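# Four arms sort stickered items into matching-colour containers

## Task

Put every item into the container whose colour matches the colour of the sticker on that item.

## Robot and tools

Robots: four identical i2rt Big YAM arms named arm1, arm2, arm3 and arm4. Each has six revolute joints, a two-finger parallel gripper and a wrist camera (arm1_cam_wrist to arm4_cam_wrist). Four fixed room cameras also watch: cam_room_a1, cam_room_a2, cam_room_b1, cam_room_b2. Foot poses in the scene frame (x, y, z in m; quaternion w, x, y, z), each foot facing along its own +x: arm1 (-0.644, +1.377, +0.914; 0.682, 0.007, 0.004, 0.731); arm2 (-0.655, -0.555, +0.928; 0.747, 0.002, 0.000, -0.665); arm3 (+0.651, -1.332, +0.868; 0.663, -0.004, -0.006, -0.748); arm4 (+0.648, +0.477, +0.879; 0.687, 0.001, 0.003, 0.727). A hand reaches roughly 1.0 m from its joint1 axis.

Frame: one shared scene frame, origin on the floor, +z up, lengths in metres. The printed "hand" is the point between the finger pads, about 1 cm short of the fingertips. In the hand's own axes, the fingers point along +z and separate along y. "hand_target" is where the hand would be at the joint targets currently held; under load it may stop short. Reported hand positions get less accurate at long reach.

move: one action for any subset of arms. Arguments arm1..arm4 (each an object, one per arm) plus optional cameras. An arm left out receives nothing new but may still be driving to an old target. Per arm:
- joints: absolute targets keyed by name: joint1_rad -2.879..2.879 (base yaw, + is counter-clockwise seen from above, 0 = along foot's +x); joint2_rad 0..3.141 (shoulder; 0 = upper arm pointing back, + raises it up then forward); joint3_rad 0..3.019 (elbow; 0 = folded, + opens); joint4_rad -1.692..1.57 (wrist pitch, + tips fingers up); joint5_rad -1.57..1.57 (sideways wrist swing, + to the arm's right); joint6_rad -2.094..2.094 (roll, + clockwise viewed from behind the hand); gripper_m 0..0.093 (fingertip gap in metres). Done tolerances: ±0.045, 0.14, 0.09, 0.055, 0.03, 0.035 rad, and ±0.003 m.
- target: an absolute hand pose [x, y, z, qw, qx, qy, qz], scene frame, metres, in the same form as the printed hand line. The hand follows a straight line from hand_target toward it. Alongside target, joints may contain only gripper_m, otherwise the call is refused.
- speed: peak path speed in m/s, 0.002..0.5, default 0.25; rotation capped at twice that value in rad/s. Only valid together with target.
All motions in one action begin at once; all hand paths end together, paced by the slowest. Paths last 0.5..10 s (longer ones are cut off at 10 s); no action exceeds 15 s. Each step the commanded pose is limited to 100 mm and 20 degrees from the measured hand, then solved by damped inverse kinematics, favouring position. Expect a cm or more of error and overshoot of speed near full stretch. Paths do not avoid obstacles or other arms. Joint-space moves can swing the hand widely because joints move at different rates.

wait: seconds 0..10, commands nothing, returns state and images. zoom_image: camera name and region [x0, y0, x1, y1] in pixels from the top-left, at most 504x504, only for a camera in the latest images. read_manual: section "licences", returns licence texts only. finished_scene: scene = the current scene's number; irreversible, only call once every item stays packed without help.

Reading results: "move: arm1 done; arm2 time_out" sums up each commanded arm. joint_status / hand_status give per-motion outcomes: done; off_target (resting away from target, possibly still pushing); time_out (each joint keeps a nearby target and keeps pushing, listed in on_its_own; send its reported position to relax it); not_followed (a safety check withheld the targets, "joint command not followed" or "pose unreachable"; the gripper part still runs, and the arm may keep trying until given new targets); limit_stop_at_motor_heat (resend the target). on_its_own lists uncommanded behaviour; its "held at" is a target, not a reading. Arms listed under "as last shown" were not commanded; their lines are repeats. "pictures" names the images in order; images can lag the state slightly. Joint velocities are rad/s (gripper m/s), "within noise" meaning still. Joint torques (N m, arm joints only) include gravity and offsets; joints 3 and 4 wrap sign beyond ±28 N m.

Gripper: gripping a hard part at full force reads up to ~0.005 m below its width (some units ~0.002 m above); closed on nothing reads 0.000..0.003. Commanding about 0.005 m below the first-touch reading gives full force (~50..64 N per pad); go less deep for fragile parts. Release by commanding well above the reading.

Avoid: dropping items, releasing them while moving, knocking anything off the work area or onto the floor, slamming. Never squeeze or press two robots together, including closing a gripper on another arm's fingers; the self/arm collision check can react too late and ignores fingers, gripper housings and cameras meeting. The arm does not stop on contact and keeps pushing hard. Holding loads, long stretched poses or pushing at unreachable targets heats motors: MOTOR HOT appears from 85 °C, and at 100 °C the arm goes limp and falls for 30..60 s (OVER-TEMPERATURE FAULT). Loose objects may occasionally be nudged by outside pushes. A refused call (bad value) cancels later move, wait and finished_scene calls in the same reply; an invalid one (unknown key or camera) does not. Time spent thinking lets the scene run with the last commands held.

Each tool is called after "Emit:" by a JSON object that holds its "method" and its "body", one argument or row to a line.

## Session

Emit:
{"method": "move", "body": {
  "arm1": {"joints": {"joint1_rad": 1.5, "joint2_rad": 1.318, "joint3_rad": 1.308, "joint4_rad": -1.08, "joint5_rad": 0, "joint6_rad": 0}},
  "arm2": {"joints": {"joint1_rad": -1.686, "joint2_rad": 1.318, "joint3_rad": 1.308, "joint4_rad": -1.08, "joint5_rad": 0, "joint6_rad": 0}},
  "arm3": {"joints": {"joint1_rad": 1.691, "joint2_rad": 1.255, "joint3_rad": 1.19, "joint4_rad": -0.98, "joint5_rad": 0, "joint6_rad": 0}},
  "arm4": {"joints": {"joint1_rad": -1.627, "joint2_rad": 1.255, "joint3_rad": 1.19, "joint4_rad": -0.98, "joint5_rad": 0, "joint6_rad": 0}},
  "cameras": ["arm1_cam_wrist", "arm2_cam_wrist", "arm3_cam_wrist", "arm4_cam_wrist", "cam_room_b1", "cam_room_b2"]
}}

Scene clock: 1.93 s.
Joint torques (N m): arm1=[-1.96 -10.11 13.08 1.32 0.03 -0.05] | arm2=[1.08 -11.99 11.7 1.96 -0.02 -0.08] | arm3=[1.26 -12.34 9.8 1.16 0.11 -0.1] | arm4=[1.26 -12.81 9.94 1.13 0.04 0.17]
Motor temperatures (°C): arm1=[20 23 27 23 21 21 21] | arm2=[23 24 26 22 22 20 23] | arm3=[24 23 24 23 24 23 23] | arm4=[22 22 24 22 24 21 24]
Heat: arm1: hottest joint3_rad 27 °C; arm2: hottest joint3_rad 26 °C; arm3: hottest joint1_rad 24 °C; arm4: hottest joint3_rad 24 °C.
move: arm1 done; arm2 done; arm3 done; arm4 done
Joint velocities: within noise
arm1.joint_positions: joint1_rad=+1.501 joint2_rad=+1.336 joint3_rad=+1.289 joint4_rad=-1.088 joint5_rad=-0.002 joint6_rad=+0.007 gripper_m=+0.09398
arm1.joint_status: all done
arm1.hand: x=-1.1244 y=+1.3773 z=+1.1953 quat_wxyz=(+0.000, +0.975, -0.003, -0.224) (m; scene frame)
arm1.hand_target: x=-1.1276 y=+1.3780 z=+1.2139 quat_wxyz=(-0.001, +0.969, -0.001, -0.246) (m; scene frame)
arm1.hand_status: not commanded
arm2.joint_positions: joint1_rad=-1.691 joint2_rad=+1.313 joint3_rad=+1.306 joint4_rad=-1.087 joint5_rad=+0.000 joint6_rad=+0.015 gripper_m=+0.09399
arm2.joint_status: all done
arm2.hand: x=-1.1413 y=-0.5542 z=+1.2200 quat_wxyz=(+0.000, -0.972, +0.008, +0.235) (m; scene frame)
arm2.hand_target: x=-1.1442 y=-0.5566 z=+1.2195 quat_wxyz=(+0.001, -0.971, -0.001, +0.237) (m; scene frame)
arm2.hand_status: not commanded
arm3.joint_positions: joint1_rad=+1.688 joint2_rad=+1.269 joint3_rad=+1.188 joint4_rad=-0.985 joint5_rad=-0.002 joint6_rad=+0.006 gripper_m=+0.09398
arm3.joint_status: all done
arm3.hand: x=+1.1243 y=-1.3297 z=+1.1338 quat_wxyz=(-0.250, -0.003, -0.968, +0.005) (m; scene frame)
arm3.hand_target: x=+1.1240 y=-1.3286 z=+1.1419 quat_wxyz=(-0.260, +0.001, -0.966, +0.007) (m; scene frame)
arm3.hand_status: not commanded
arm4.joint_positions: joint1_rad=-1.632 joint2_rad=+1.272 joint3_rad=+1.177 joint4_rad=-0.989 joint5_rad=+0.001 joint6_rad=-0.012 gripper_m=+0.09398
arm4.joint_status: all done
arm4.hand: x=+1.1195 y=+0.4752 z=+1.1355 quat_wxyz=(-0.238, +0.004, -0.971, +0.004) (m; scene frame)
arm4.hand_target: x=+1.1226 y=+0.4779 z=+1.1510 quat_wxyz=(-0.258, +0.000, -0.966, +0.002) (m; scene frame)
arm4.hand_status: not commanded
pictures: arm1_cam_wrist, arm2_cam_wrist, arm3_cam_wrist, arm4_cam_wrist, cam_room_b1, cam_room_b2
Images, in order (width x height): arm1_cam_wrist 672x504, arm2_cam_wrist 672x504, arm3_cam_wrist 672x504, arm4_cam_wrist 672x504, cam_room_b1 672x504, cam_room_b2 672x504.

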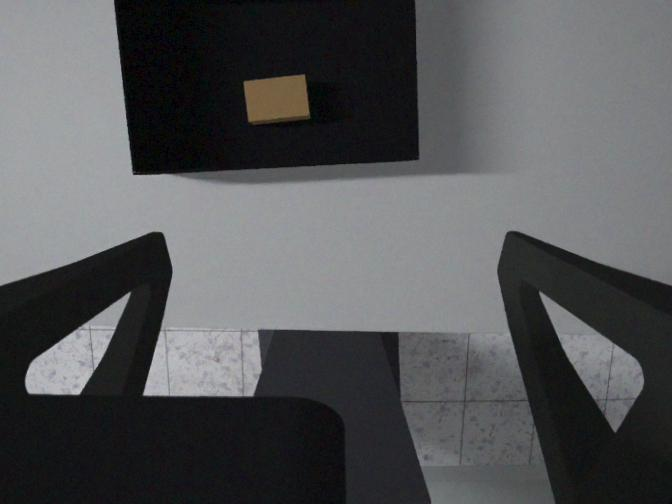

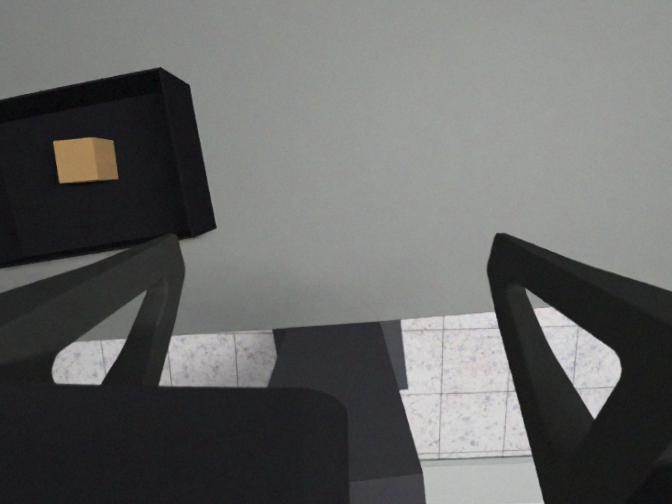

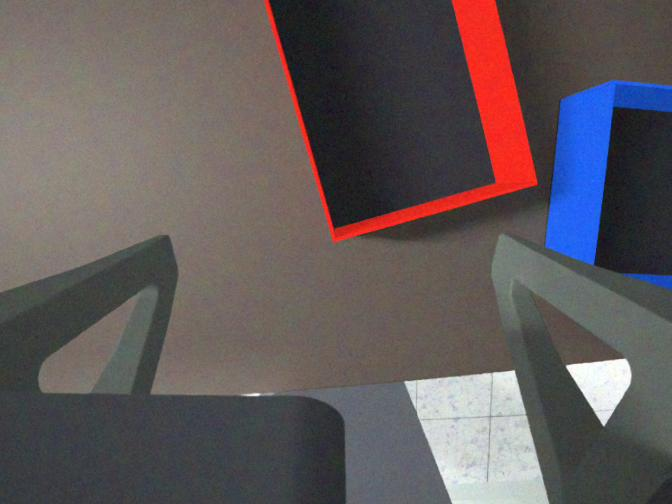

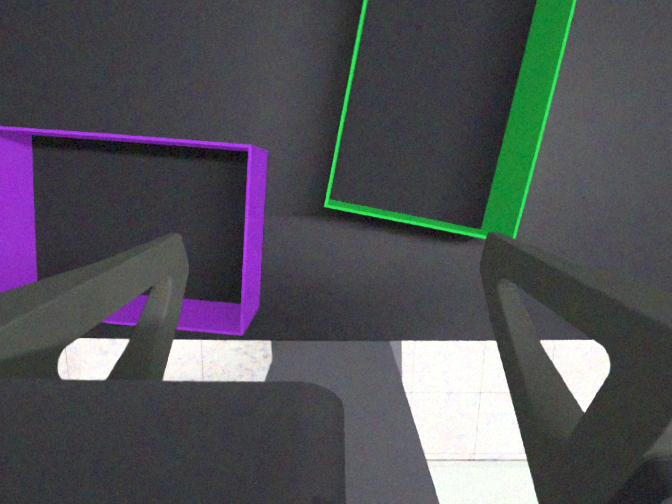

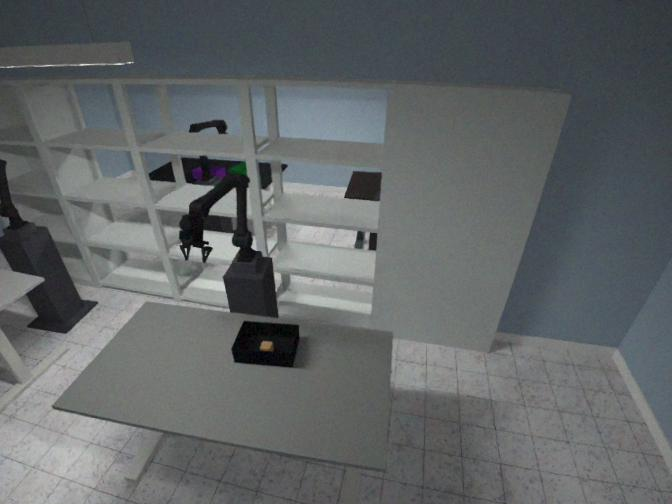

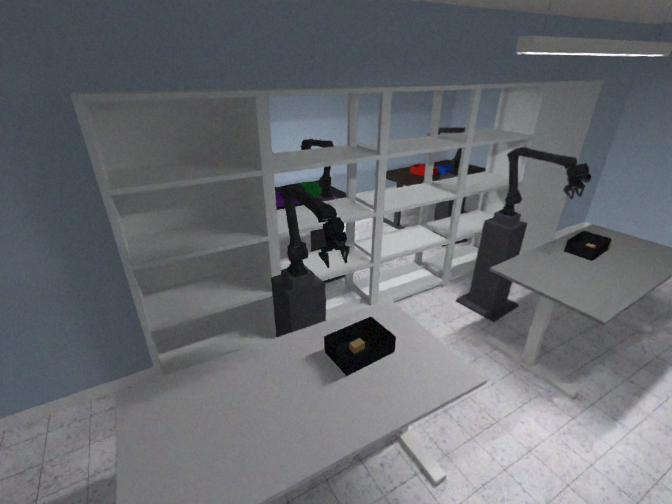

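Emit:
{"method": "zoom_image", "body": {
  "camera": "cam_room_b1",
  "region": [225, 310, 309, 373]
}}

Emit:
{"method": "zoom_image", "body": {
  "camera": "cam_room_b2",
  "region": [320, 310, 404, 373]
}}

Emit:
{"method": "zoom_image", "body": {
  "camera": "arm1_cam_wrist",
  "region": [220, 60, 340, 150]
}}

Emit:
{"method": "zoom_image", "body": {
  "camera": "arm2_cam_wrist",
  "region": [30, 115, 150, 205]
}}

Scaled by 6.000.

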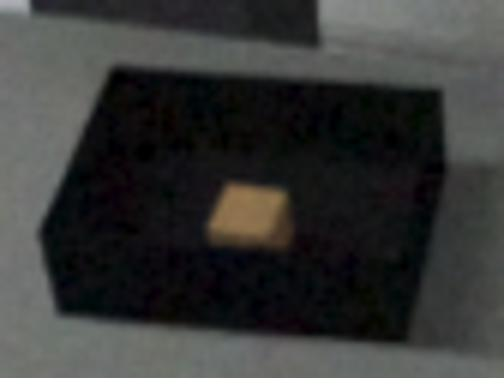

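Scaled by 6.000.

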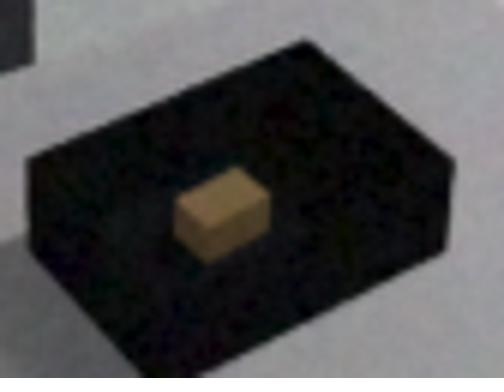

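Scaled by 4.200.

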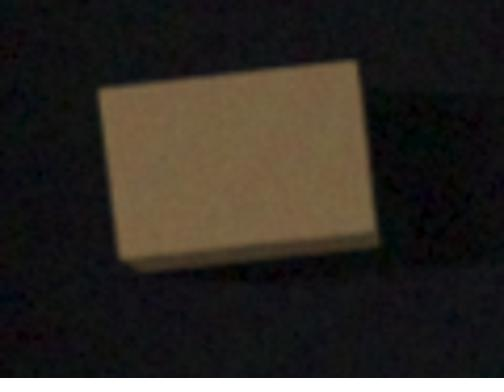

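Scaled by 4.200.

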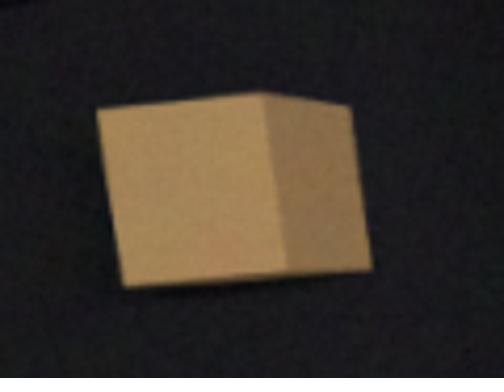

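Emit:
{"method": "move", "body": {
  "arm1": {"joints": {"joint1_rad": 1.611, "joint2_rad": 2.058, "joint3_rad": 1.51, "joint4_rad": -1.01, "joint5_rad": 0, "joint6_rad": -1.559}},
  "arm2": {"joints": {"joint1_rad": -1.121, "joint2_rad": 2.19, "joint3_rad": 1.715, "joint4_rad": -1.08, "joint5_rad": 0, "joint6_rad": 0.461}},
  "cameras": ["arm1_cam_wrist", "arm2_cam_wrist"]
}}

Scene clock: 24.63 s.
Joint torques (N m): arm1=[-2.61 -17.61 10.84 0.25 -0.08 -0.07] | arm2=[0.97 -24.76 11.07 0.58 0.06 0.21] | arm3=[1.26 -12.34 9.85 1.22 0.11 -0.11] | arm4=[0.85 -12.98 9.92 1.22 0.09 0.13]
Motor temperatures (°C): arm1=[20 24 31 23 21 21 21] | arm2=[23 24 28 22 22 20 23] | arm3=[24 23 25 23 24 23 23] | arm4=[22 22 26 22 24 21 24]
Heat: arm1: hottest joint3_rad 31 °C; arm2: hottest joint3_rad 28 °C; arm3: hottest joint3_rad 25 °C; arm4: hottest joint3_rad 26 °C.
move: arm1 done; arm2 done
Joint velocities: within noise
arm1.joint_positions: joint1_rad=+1.619 joint2_rad=+2.081 joint3_rad=+1.486 joint4_rad=-1.013 joint5_rad=+0.000 joint6_rad=-1.551 gripper_m=+0.09400
arm1.joint_status: all done
arm1.hand: x=-1.2133 y=+1.3107 z=+0.8908 quat_wxyz=(+0.006, +0.672, +0.741, +0.010) (m; scene frame)
arm1.hand_target: x=-1.2288 y=+1.3137 z=+0.9115 quat_wxyz=(-0.011, +0.672, +0.741, -0.009) (m; scene frame)
arm1.hand_status: not commanded
arm2.joint_positions: joint1_rad=-1.127 joint2_rad=+2.200 joint3_rad=+1.693 joint4_rad=-1.078 joint5_rad=-0.001 joint6_rad=+0.446 gripper_m=+0.09400
arm2.joint_status: all done
arm2.hand: x=-1.1887 y=-0.8901 z=+0.8918 quat_wxyz=(+0.005, -0.998, -0.057, -0.007) (m; scene frame)
arm2.hand_target: x=-1.1956 y=-0.8987 z=+0.9050 quat_wxyz=(-0.002, -0.999, -0.053, +0.006) (m; scene frame)
arm2.hand_status: not commanded
arm3, arm4: as last shown
pictures: arm1_cam_wrist, arm2_cam_wrist
Images, in order (width x height): arm1_cam_wrist 672x504, arm2_cam_wrist 672x504.

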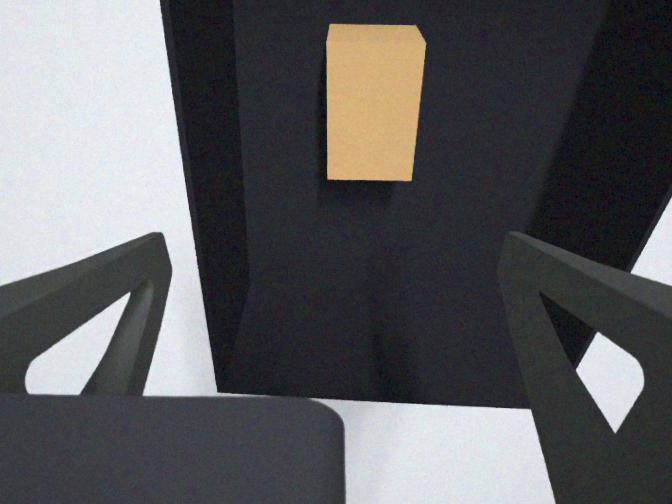

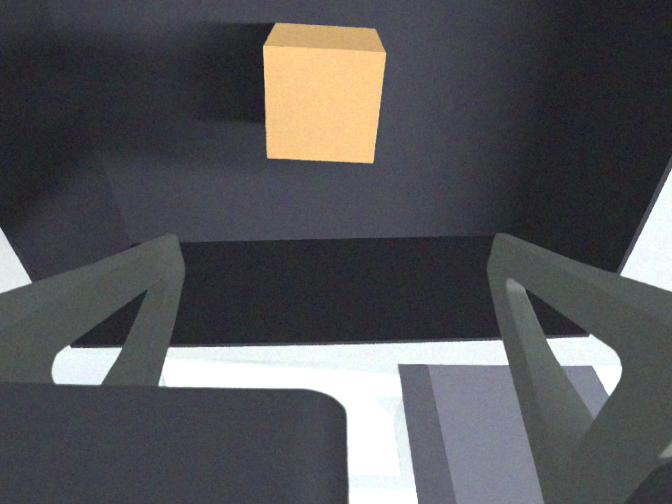

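Emit:
{"method": "move", "body": {
  "arm1": {"joints": {"joint2_rad": 2.313, "joint3_rad": 1.52, "joint4_rad": -0.739}},
  "arm2": {"joints": {"joint1_rad": -1.113, "joint2_rad": 2.428, "joint3_rad": 1.728, "joint4_rad": -0.828}},
  "cameras": ["arm1_cam_wrist", "arm2_cam_wrist"]
}}

Emit:
{"method": "move", "body": {
  "arm1": {"joints": {"gripper_m": 0.028}},
  "arm2": {"joints": {"gripper_m": 0.035}},
  "cameras": ["arm1_cam_wrist", "arm2_cam_wrist"]
}}

Emit:
{"method": "move", "body": {
  "arm1": {"joints": {"joint2_rad": 2.04, "joint3_rad": 1.51, "joint4_rad": -1.02}},
  "arm2": {"joints": {"joint2_rad": 2.16, "joint3_rad": 1.70, "joint4_rad": -1.09}},
  "cameras": []
}}

Emit:
{"method": "move", "body": {
  "arm1": {"joints": {"joint2_rad": 0.6, "joint3_rad": 0.9, "joint4_rad": -0.1}},
  "arm2": {"joints": {"joint1_rad": -1.5, "joint2_rad": 0.6, "joint3_rad": 0.9, "joint4_rad": -0.1}},
  "cameras": ["arm1_cam_wrist", "arm2_cam_wrist", "cam_room_b1", "cam_room_b2"]
}}

Scene clock: 54.53 s.
Joint torques (N m): arm1=[-2.37 -19.43 8.99 0.87 -0.07 -0.03] | arm2=[1.55 -25.41 9.46 1.2 0.06 0.2] | arm3=[1.44 -12.51 9.83 1.2 0.12 -0.11] | arm4=[1.03 -12.86 10 1.18 0.09 0.14]
Motor temperatures (°C): arm1=[20 24 32 23 21 21 21] | arm2=[23 27 30 22 22 20 23] | arm3=[24 23 26 23 24 23 23] | arm4=[22 23 29 22 24 21 24]
Heat: arm1: hottest joint3_rad 32 °C; arm2: hottest joint3_rad 30 °C; arm3: hottest joint3_rad 26 °C; arm4: hottest joint3_rad 29 °C.
move: arm1 done; arm2 done
Joint velocities: within noise
arm1.joint_positions: joint1_rad=+1.619 joint2_rad=+2.337 joint3_rad=+1.499 joint4_rad=-0.749 joint5_rad=+0.000 joint6_rad=-1.552 gripper_m=+0.09399
arm1.joint_status: all done
arm1.hand: x=-1.2270 y=+1.3098 z=+0.7493 quat_wxyz=(-0.001, +0.672, +0.741, +0.002) (m; scene frame)
arm1.hand_target: x=-1.2479 y=+1.3123 z=+0.7692 quat_wxyz=(-0.020, +0.672, +0.740, -0.019) (m; scene frame)
arm1.hand_status: not commanded
arm2.joint_positions: joint1_rad=-1.122 joint2_rad=+2.435 joint3_rad=+1.710 joint4_rad=-0.841 joint5_rad=-0.001 joint6_rad=+0.447 gripper_m=+0.09400
arm2.joint_status: all done
arm2.hand: x=-1.1961 y=-0.8979 z=+0.7513 quat_wxyz=(+0.000, -0.998, -0.059, +0.001) (m; scene frame)
arm2.hand_target: x=-1.2049 y=-0.9105 z=+0.7612 quat_wxyz=(-0.009, -0.998, -0.057, +0.017) (m; scene frame)
arm2.hand_status: not commanded
arm3, arm4: as last shown
pictures: arm1_cam_wrist, arm2_cam_wrist
Images, in order (width x height): arm1_cam_wrist 672x504, arm2_cam_wrist 672x504.

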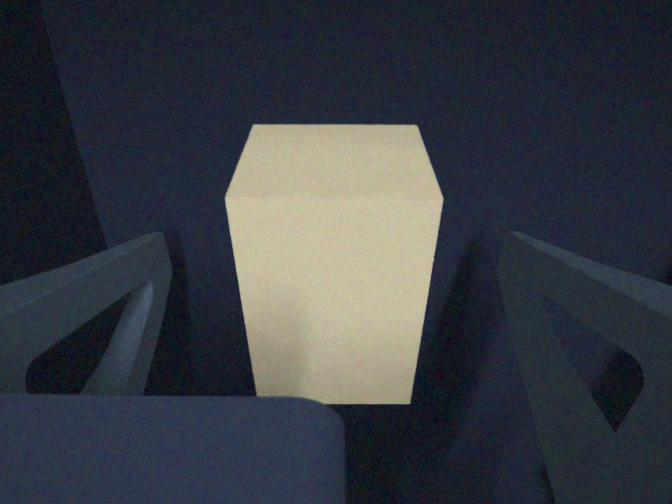

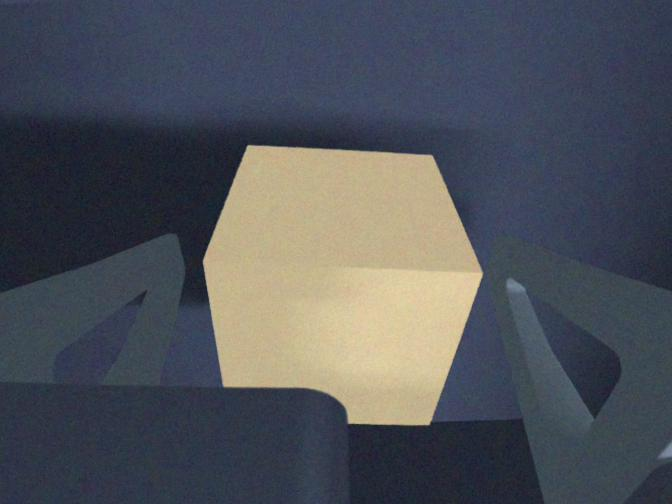

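Scene clock: 55.17 s.
Joint torques (N m): arm1=[-2.84 -19.55 8.83 0.75 -0.02 -0.02] | arm2=[1.44 -25.47 9.47 1.18 0.06 0.21] | arm3=[1.2 -12.4 9.77 1.24 0.11 -0.11] | arm4=[1.32 -12.51 10.14 1.01 0.06 0.18]
Motor temperatures (°C): arm1=[20 24 32 23 21 21 21] | arm2=[23 27 30 22 22 20 23] | arm3=[24 24 26 23 24 23 23] | arm4=[22 23 29 22 24 21 24]
Heat: arm1: hottest joint3_rad 32 °C; arm2: hottest joint3_rad 30 °C; arm3: hottest joint3_rad 26 °C; arm4: hottest joint3_rad 29 °C.
move: arm1 off_target; arm2 off_target
Joint velocities: within noise
arm1.joint_positions: joint1_rad=+1.619 joint2_rad=+2.337 joint3_rad=+1.499 joint4_rad=-0.749 joint5_rad=+0.000 joint6_rad=-1.552 gripper_m=+0.04401
arm1.joint_status: gripper_m off_target (ended at +0.04403, target +0.02800)
arm1.hand: x=-1.2272 y=+1.3097 z=+0.7495 quat_wxyz=(-0.001, +0.672, +0.741, +0.002) (m; scene frame)
arm1.hand_target: x=-1.2479 y=+1.3123 z=+0.7691 quat_wxyz=(-0.020, +0.672, +0.740, -0.019) (m; scene frame)
arm1.hand_status: not commanded
arm2.joint_positions: joint1_rad=-1.122 joint2_rad=+2.435 joint3_rad=+1.710 joint4_rad=-0.841 joint5_rad=-0.001 joint6_rad=+0.447 gripper_m=+0.05332
arm2.joint_status: gripper_m off_target (ended at +0.05335, target +0.03500)
arm2.hand: x=-1.1961 y=-0.8979 z=+0.7513 quat_wxyz=(+0.000, -0.998, -0.059, +0.001) (m; scene frame)
arm2.hand_target: x=-1.2049 y=-0.9105 z=+0.7612 quat_wxyz=(-0.009, -0.998, -0.057, +0.017) (m; scene frame)
arm2.hand_status: not commanded
arm3, arm4: as last shown
pictures: arm1_cam_wrist, arm2_cam_wrist
Images, in order (width x height): arm1_cam_wrist 672x504, arm2_cam_wrist 672x504.

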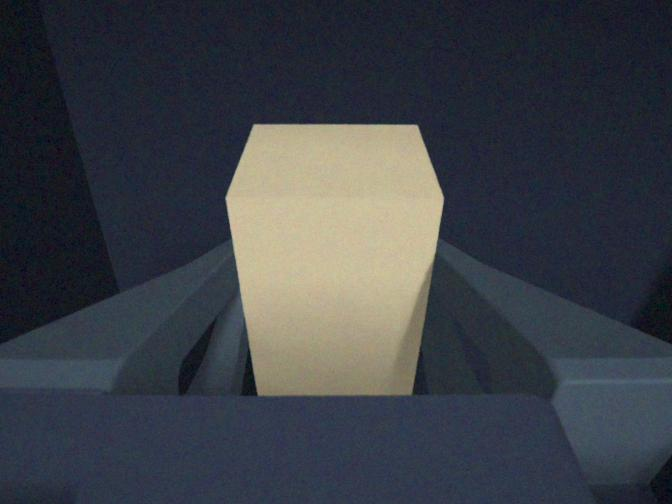

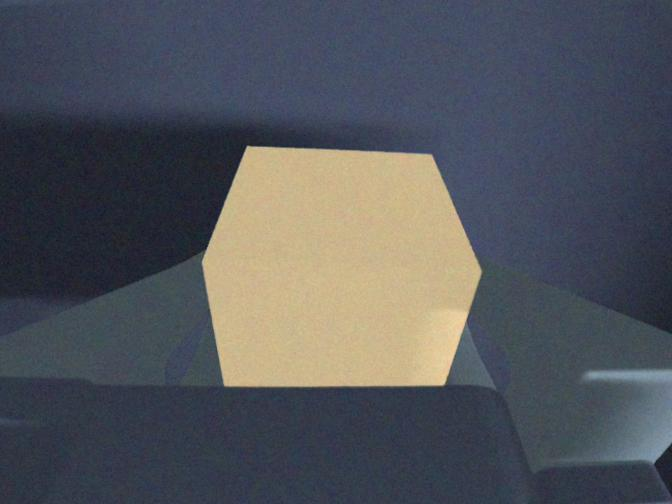

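Scene clock: 56.47 s.
Joint torques (N m): arm1=[-2.61 -15.5 10.4 -0.01 -0.11 -0.06] | arm2=[1.49 -21.07 10.41 0.29 0.05 0.21] | arm3=[1.44 -12.45 9.83 1.2 0.11 -0.11] | arm4=[1.26 -12.86 9.96 0.99 0.06 0.18]
Motor temperatures (°C): arm1=[20 24 32 23 21 21 21] | arm2=[23 27 30 22 22 20 23] | arm3=[24 24 26 23 24 23 23] | arm4=[22 23 29 22 24 21 24]
Heat: arm1: hottest joint3_rad 32 °C; arm2: hottest joint3_rad 30 °C; arm3: hottest joint3_rad 26 °C; arm4: hottest joint3_rad 29 °C.
move: arm1 done; arm2 done
Joint velocities: within noise
arm1.joint_positions: joint1_rad=+1.619 joint2_rad=+2.033 joint3_rad=+1.495 joint4_rad=-1.011 joint5_rad=+0.000 joint6_rad=-1.552 gripper_m=+0.04400
arm1.joint_status: all done
arm1.hand: x=-1.2246 y=+1.3093 z=+0.9206 quat_wxyz=(-0.014, +0.671, +0.741, -0.013) (m; scene frame)
arm1.hand_target: x=-1.2285 y=+1.3137 z=+0.9217 quat_wxyz=(-0.014, +0.672, +0.741, -0.012) (m; scene frame)
arm1.hand_status: not commanded
arm2.joint_positions: joint1_rad=-1.122 joint2_rad=+2.133 joint3_rad=+1.691 joint4_rad=-1.078 joint5_rad=-0.001 joint6_rad=+0.447 gripper_m=+0.05332
arm2.joint_status: all done
arm2.hand: x=-1.1948 y=-0.8974 z=+0.9320 quat_wxyz=(-0.011, -0.998, -0.059, +0.021) (m; scene frame)
arm2.hand_target: x=-1.1891 y=-0.9006 z=+0.9180 quat_wxyz=(-0.004, -0.998, -0.057, +0.008) (m; scene frame)
arm2.hand_status: not commanded
arm3, arm4: as last shown
pictures: none
No camera images: "cameras" was empty.

Scene clock: 58.47 s.
Joint torques (N m): arm1=[-2.78 2.14 12.22 2.09 0.07 0.13] | arm2=[-0.03 -1.61 11.03 3.17 -0.02 0.15] | arm3=[1.38 -12.57 9.84 1.22 0.12 -0.11] | arm4=[1.03 -12.81 9.92 1.13 0.07 0.17]
Motor temperatures (°C): arm1=[20 24 32 23 21 21 21] | arm2=[23 27 30 22 22 20 23] | arm3=[24 24 27 23 24 23 23] | arm4=[22 23 29 22 24 21 24]
Heat: arm1: hottest joint3_rad 32 °C; arm2: hottest joint3_rad 30 °C; arm3: hottest joint3_rad 27 °C; arm4: hottest joint3_rad 29 °C.
move: arm1 done; arm2 done
Joint velocities: within noise
arm1.joint_positions: joint1_rad=+1.619 joint2_rad=+0.596 joint3_rad=+0.894 joint4_rad=-0.114 joint5_rad=+0.000 joint6_rad=-1.552 gripper_m=+0.04399
arm1.joint_status: all done
arm1.hand: x=-0.9861 y=+1.3349 z=+1.4759 quat_wxyz=(-0.510, +0.424, +0.470, -0.582) (m; scene frame)
arm1.hand_target: x=-0.9866 y=+1.3378 z=+1.4813 quat_wxyz=(-0.518, +0.420, +0.466, -0.582) (m; scene frame)
arm1.hand_status: not commanded
arm2.joint_positions: joint1_rad=-1.491 joint2_rad=+0.596 joint3_rad=+0.909 joint4_rad=-0.117 joint5_rad=+0.000 joint6_rad=+0.449 gripper_m=+0.05330
arm2.joint_status: all done
arm2.hand: x=-1.0009 y=-0.6254 z=+1.4920 quat_wxyz=(-0.244, -0.631, +0.079, +0.733) (m; scene frame)
arm2.hand_target: x=-1.0036 y=-0.6227 z=+1.4895 quat_wxyz=(-0.246, -0.628, +0.085, +0.733) (m; scene frame)
arm2.hand_status: not commanded
arm3, arm4: as last shown
pictures: arm1_cam_wrist, arm2_cam_wrist, cam_room_b1, cam_room_b2
Images, in order (width x height): arm1_cam_wrist 672x504, arm2_cam_wrist 672x504, cam_room_b1 672x504, cam_room_b2 672x504.

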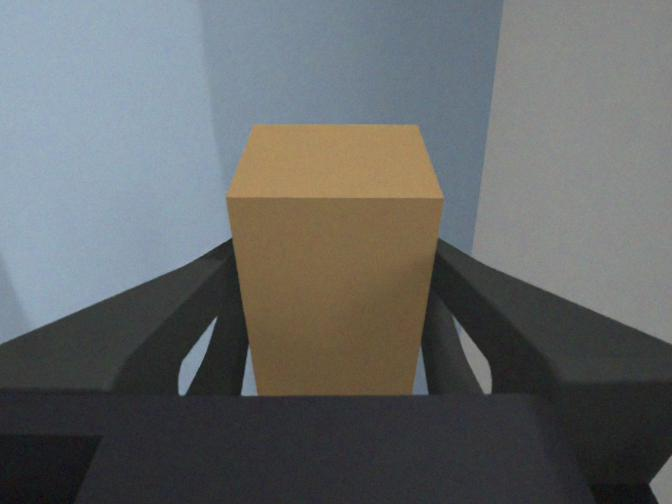

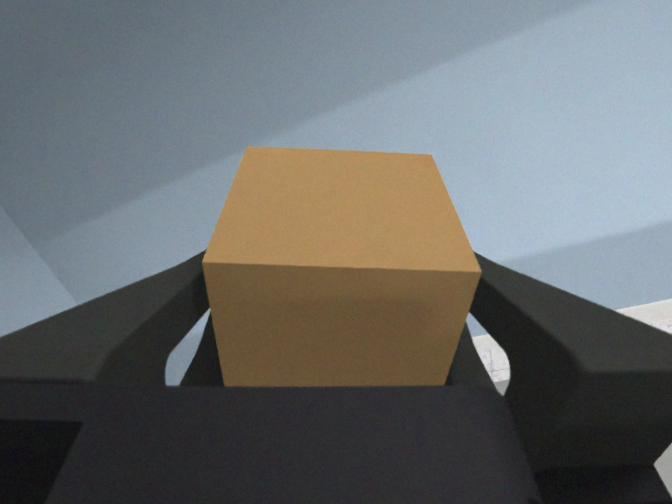

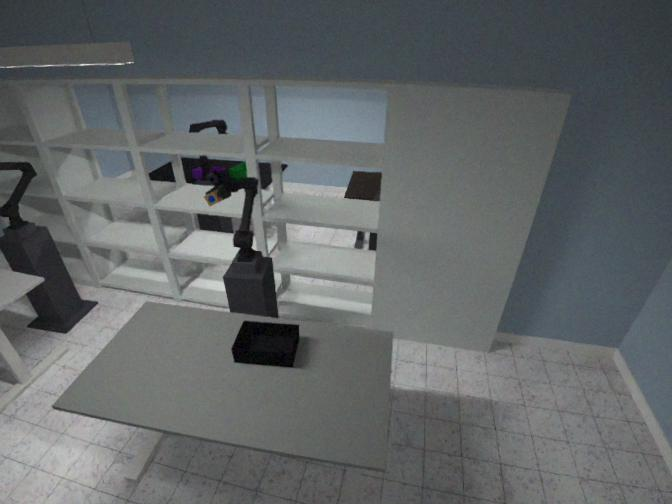

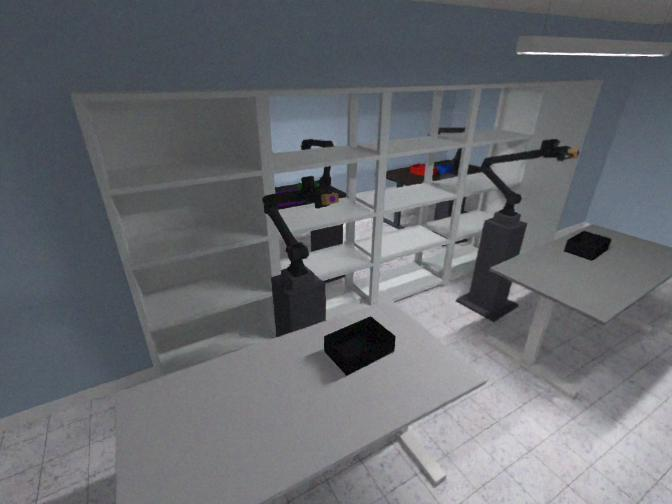

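Emit:
{"method": "zoom_image", "body": {
  "camera": "cam_room_b2",
  "region": [300, 180, 360, 225]
}}

Emit:
{"method": "zoom_image", "body": {
  "camera": "cam_room_b1",
  "region": [185, 175, 245, 220]
}}

Scaled by 8.400.

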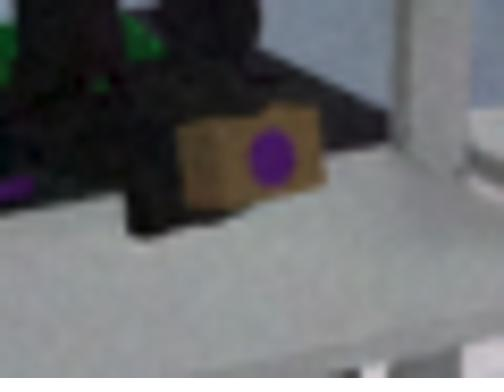

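Scaled by 8.400.

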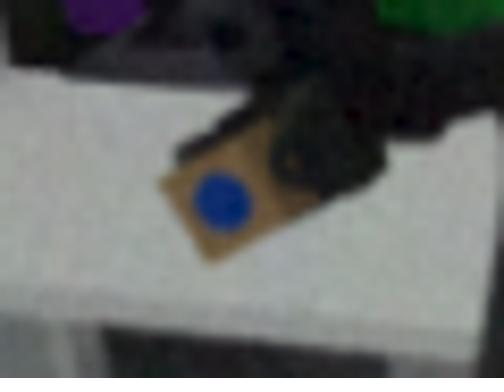

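Emit:
{"method": "move", "body": {
  "arm1": {"joints": {"joint1_rad": -2.249, "joint2_rad": 0.824, "joint3_rad": 0.876, "joint4_rad": -1.264, "joint5_rad": 0, "joint6_rad": 0}},
  "arm2": {"joints": {"joint1_rad": 0.918, "joint2_rad": 0.824, "joint3_rad": 0.876, "joint4_rad": -1.264, "joint5_rad": 0, "joint6_rad": 0}},
  "arm3": {"joints": {"joint1_rad": 1.0, "joint2_rad": 1.255, "joint3_rad": 1.19, "joint4_rad": -0.85}},
  "arm4": {"joints": {"joint1_rad": 0.878, "joint2_rad": 0.824, "joint3_rad": 0.876, "joint4_rad": -1.264, "joint5_rad": 0, "joint6_rad": 0}},
  "cameras": ["arm1_cam_wrist", "arm2_cam_wrist", "arm3_cam_wrist"]
}}

Emit:
{"method": "move", "body": {
  "arm1": {"target": [-0.0412, 0.9565, 1.052, 0, 0.2999, 0.954, 0], "speed": 0.4},
  "arm2": {"target": [-0.012, -0.936, 1.060, 0, 0.2639, 0.9646, 0], "speed": 0.4},
  "arm3": {"joints": {"joint1_rad": -1.955, "joint2_rad": 0.824, "joint3_rad": 0.9, "joint4_rad": -1.264, "joint5_rad": 0, "joint6_rad": 0}},
  "cameras": []
}}

Emit:
{"method": "move", "body": {
  "arm1": {"target": [-0.0412, 0.9565, 1.007, 0, 0.2999, 0.954, 0], "speed": 0.1},
  "arm2": {"target": [-0.012, -0.936, 0.998, 0, 0.2639, 0.9646, 0], "speed": 0.1},
  "cameras": ["arm1_cam_wrist", "arm2_cam_wrist"]
}}

Scene clock: 82.30 s.
Joint torques (N m): arm1=[-2.78 -2.08 12.63 0.57 -0.01 0.11] | arm2=[0.91 -5.77 11.55 0.96 0.12 -0.06] | arm3=[0.85 -12.51 10.02 1.73 0 -0.11] | arm4=[0.73 -3.19 8.94 0.25 0.16 0.17]
Motor temperatures (°C): arm1=[20 24 32 23 21 21 22] | arm2=[23 26 31 22 22 20 24] | arm3=[24 24 27 23 24 23 23] | arm4=[22 23 31 22 24 21 24]
Heat: arm1: hottest joint3_rad 32 °C; arm2: hottest joint3_rad 31 °C; arm3: hottest joint3_rad 27 °C; arm4: hottest joint3_rad 31 °C.
move: arm1 done; arm2 done; arm3 done; arm4 done
Joint velocities: within noise
arm1.joint_positions: joint1_rad=-2.244 joint2_rad=+0.838 joint3_rad=+0.859 joint4_rad=-1.255 joint5_rad=+0.002 joint6_rad=-0.006 gripper_m=+0.04399
arm1.joint_status: all done
arm1.hand: x=-0.4085 y=+1.2159 z=+1.1431 quat_wxyz=(-0.151, -0.290, -0.943, +0.052) (m; scene frame)
arm1.hand_target: x=-0.4088 y=+1.2147 z=+1.1543 quat_wxyz=(-0.163, -0.295, -0.940, +0.055) (m; scene frame)
arm1.hand_status: not commanded
arm2.joint_positions: joint1_rad=+0.915 joint2_rad=+0.838 joint3_rad=+0.873 joint4_rad=-1.252 joint5_rad=-0.003 joint6_rad=+0.013 gripper_m=+0.05348
arm2.joint_status: all done
arm2.hand: x=-0.4101 y=-0.7026 z=+1.1683 quat_wxyz=(-0.171, -0.268, -0.947, +0.043) (m; scene frame)
arm2.hand_target: x=-0.4131 y=-0.7005 z=+1.1723 quat_wxyz=(-0.173, -0.261, -0.949, +0.045) (m; scene frame)
arm2.hand_status: not commanded
arm3.joint_positions: joint1_rad=+1.004 joint2_rad=+1.269 joint3_rad=+1.188 joint4_rad=-0.862 joint5_rad=+0.001 joint6_rad=+0.005 gripper_m=+0.09399
arm3.joint_status: all done
arm3.hand: x=+1.0359 y=-1.6450 z=+1.1544 quat_wxyz=(-0.293, -0.321, -0.894, +0.110) (m; scene frame)
arm3.hand_target: x=+1.0354 y=-1.6467 z=+1.1643 quat_wxyz=(-0.306, -0.319, -0.890, +0.115) (m; scene frame)
arm3.hand_status: not commanded
arm4.joint_positions: joint1_rad=+0.876 joint2_rad=+0.820 joint3_rad=+0.876 joint4_rad=-1.254 joint5_rad=-0.002 joint6_rad=-0.011 gripper_m=+0.09402
arm4.joint_status: all done
arm4.hand: x=+0.4210 y=+0.6475 z=+1.1258 quat_wxyz=(-0.056, +0.934, -0.303, -0.178) (m; scene frame)
arm4.hand_target: x=+0.4223 y=+0.6462 z=+1.1238 quat_wxyz=(-0.053, +0.934, -0.308, -0.171) (m; scene frame)
arm4.hand_status: not commanded
pictures: arm1_cam_wrist, arm2_cam_wrist, arm3_cam_wrist
Images, in order (width x height): arm1_cam_wrist 672x504, arm2_cam_wrist 672x504, arm3_cam_wrist 672x504.

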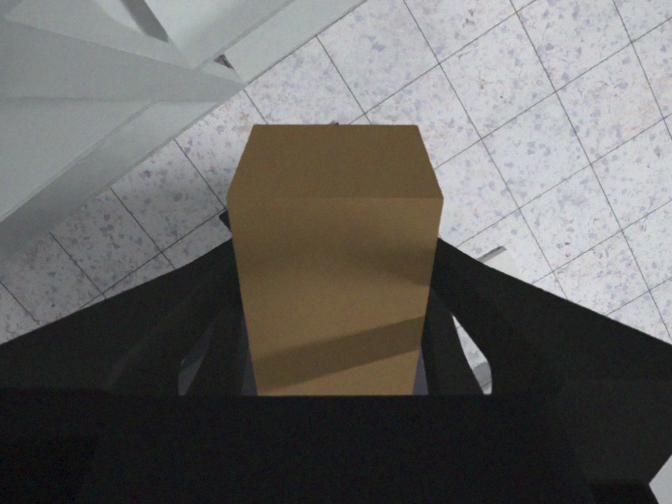

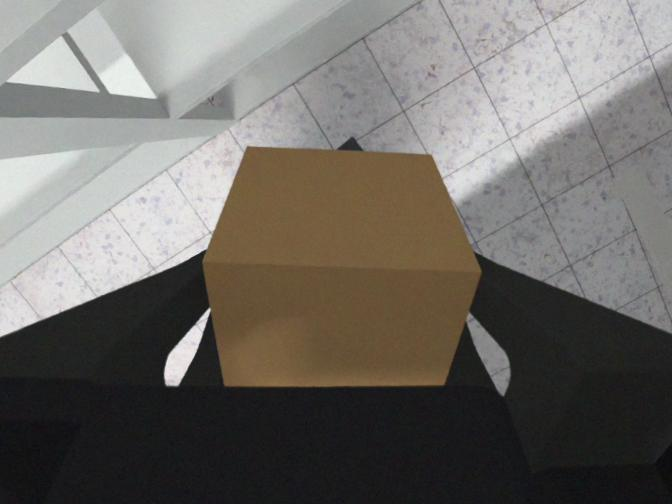

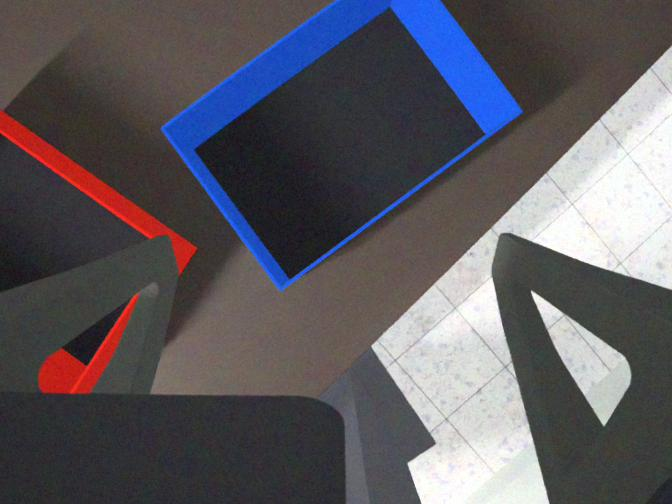

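Scene clock: 84.63 s.
Joint torques (N m): arm1=[-2.43 -21.48 15.83 -0.06 -0.09 0.07] | arm2=[1.32 -26.11 15.62 0.2 0.16 -0.04] | arm3=[0.62 -3.6 9.01 0.43 -0.08 -0.1] | arm4=[0.73 -3.25 9.09 0.27 0.16 0.16]
Motor temperatures (°C): arm1=[20 24 33 23 21 21 22] | arm2=[23 26 32 22 22 20 24] | arm3=[24 24 27 23 24 23 23] | arm4=[22 23 31 22 24 21 24]
Heat: arm1: hottest joint3_rad 33 °C; arm2: hottest joint3_rad 32 °C; arm3: hottest joint3_rad 27 °C; arm4: hottest joint3_rad 31 °C.
move: arm1 off_target; arm2 off_target; arm3 done
Joint velocities: within noise
arm1.joint_positions: joint1_rad=-2.244 joint2_rad=+2.398 joint3_rad=+2.493 joint4_rad=-1.686 joint5_rad=-0.005 joint6_rad=-0.006 gripper_m=+0.04399
arm1.joint_status: not commanded
arm1.hand: x=-0.0475 y=+0.9674 z=+1.0309 quat_wxyz=(+0.017, -0.294, -0.956, -0.004) (m; scene frame)
arm1.hand_target: x=-0.0424 y=+0.9574 z=+1.0518 quat_wxyz=(-0.006, -0.300, -0.954, +0.002) (m; scene frame)
arm1.hand_status: off_target (0.025 m and 2.1 deg from the pose sent, 0.459 m and 18.4 deg at the start; a joint's target at an end of its range on 25 of 70 steps)
arm2.joint_positions: joint1_rad=+0.915 joint2_rad=+2.438 joint3_rad=+2.552 joint4_rad=-1.670 joint5_rad=+0.000 joint6_rad=+0.013 gripper_m=+0.05348
arm2.joint_status: not commanded
arm2.hand: x=-0.0225 y=-0.9344 z=+1.0489 quat_wxyz=(-0.007, -0.272, -0.962, +0.000) (m; scene frame)
arm2.hand_target: x=-0.0131 y=-0.9353 z=+1.0597 quat_wxyz=(-0.021, -0.264, -0.964, +0.006) (m; scene frame)
arm2.hand_status: off_target (0.015 m and 1.3 deg from the pose sent, 0.474 m and 20.3 deg at the start; a joint's target at an end of its range on 27 of 70 steps)
arm3.joint_positions: joint1_rad=-1.946 joint2_rad=+0.823 joint3_rad=+0.906 joint4_rad=-1.257 joint5_rad=+0.002 joint6_rad=+0.005 gripper_m=+0.09402
arm3.joint_status: all done
arm3.hand: x=+0.3960 y=-1.1894 z=+1.1245 quat_wxyz=(+0.043, -0.950, +0.244, +0.189) (m; scene frame)
arm3.hand_target: x=+0.3997 y=-1.1888 z=+1.1207 quat_wxyz=(+0.041, -0.951, +0.247, +0.182) (m; scene frame)
arm3.hand_status: not commanded
arm4: as last shown
pictures: none
No camera images: "cameras" was empty.

Scene clock: 85.90 s.
Joint torques (N m): arm1=[-2.37 -21.48 9.2 1.13 0.03 0.07] | arm2=[1.32 -25 10.32 1.2 0.15 -0.04] | arm3=[0.62 -3.6 8.98 0.46 -0.09 -0.09] | arm4=[1.2 -3.19 9.1 0.1 0.19 0.16]
Motor temperatures (°C): arm1=[20 24 33 23 21 21 22] | arm2=[23 26 32 22 22 20 24] | arm3=[24 24 27 23 24 23 23] | arm4=[22 23 32 22 24 21 24]
Heat: arm1: hottest joint3_rad 33 °C; arm2: hottest joint3_rad 32 °C; arm3: hottest joint3_rad 27 °C; arm4: hottest joint3_rad 32 °C.
move: arm1 off_target; arm2 off_target
Joint velocities: within noise
arm1.joint_positions: joint1_rad=-2.244 joint2_rad=+2.398 joint3_rad=+2.460 joint4_rad=-1.615 joint5_rad=-0.007 joint6_rad=-0.006 gripper_m=+0.04399
arm1.joint_status: not commanded
arm1.hand: x=-0.0391 y=+0.9618 z=+1.0183 quat_wxyz=(-0.002, -0.294, -0.956, +0.000) (m; scene frame)
arm1.hand_target: x=-0.0413 y=+0.9566 z=+1.0070 quat_wxyz=(+0.000, -0.300, -0.954, +0.000) (m; scene frame)
arm1.hand_status: off_target (0.013 m and 0.7 deg from the pose sent, 0.027 m and 2.1 deg at the start)
arm2.joint_positions: joint1_rad=+0.915 joint2_rad=+2.459 joint3_rad=+2.525 joint4_rad=-1.611 joint5_rad=+0.000 joint6_rad=+0.013 gripper_m=+0.05348
arm2.joint_status: not commanded
arm2.hand: x=-0.0151 y=-0.9387 z=+1.0245 quat_wxyz=(-0.013, -0.272, -0.962, +0.002) (m; scene frame)
arm2.hand_target: x=-0.0128 y=-0.9356 z=+0.9983 quat_wxyz=(+0.000, -0.264, -0.965, +0.000) (m; scene frame)
arm2.hand_status: off_target (0.027 m and 1.8 deg from the pose sent, 0.052 m and 1.3 deg at the start)
arm3, arm4: as last shown
arm3.hand_target: x=+0.3996 y=-1.1888 z=+1.1207 quat_wxyz=(+0.041, -0.951, +0.247, +0.182) (m; scene frame)
pictures: arm1_cam_wrist, arm2_cam_wrist
Images, in order (width x height): arm1_cam_wrist 672x504, arm2_cam_wrist 672x504.

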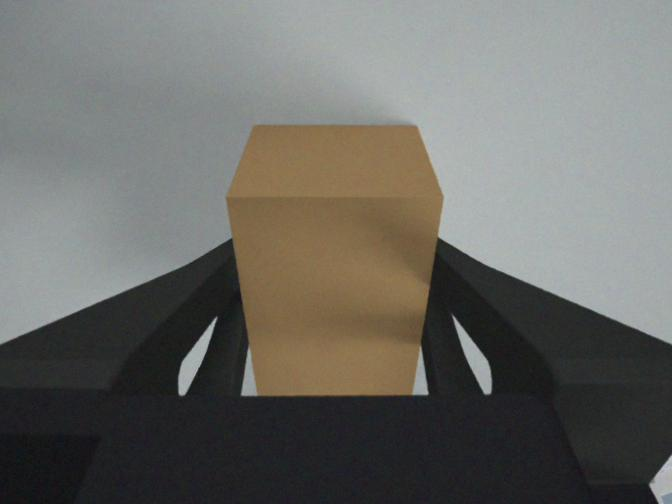

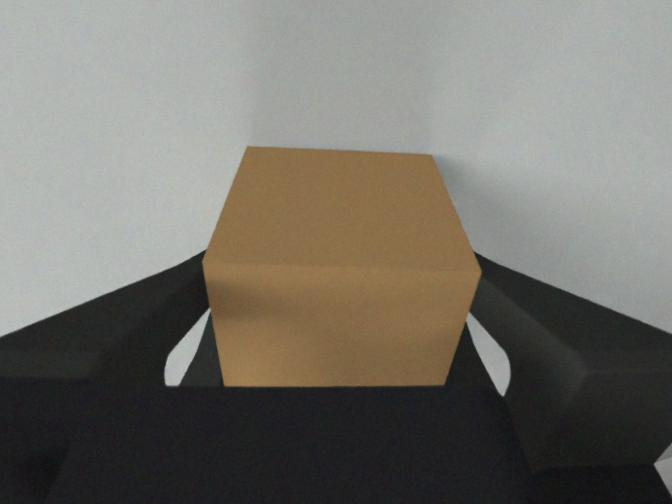

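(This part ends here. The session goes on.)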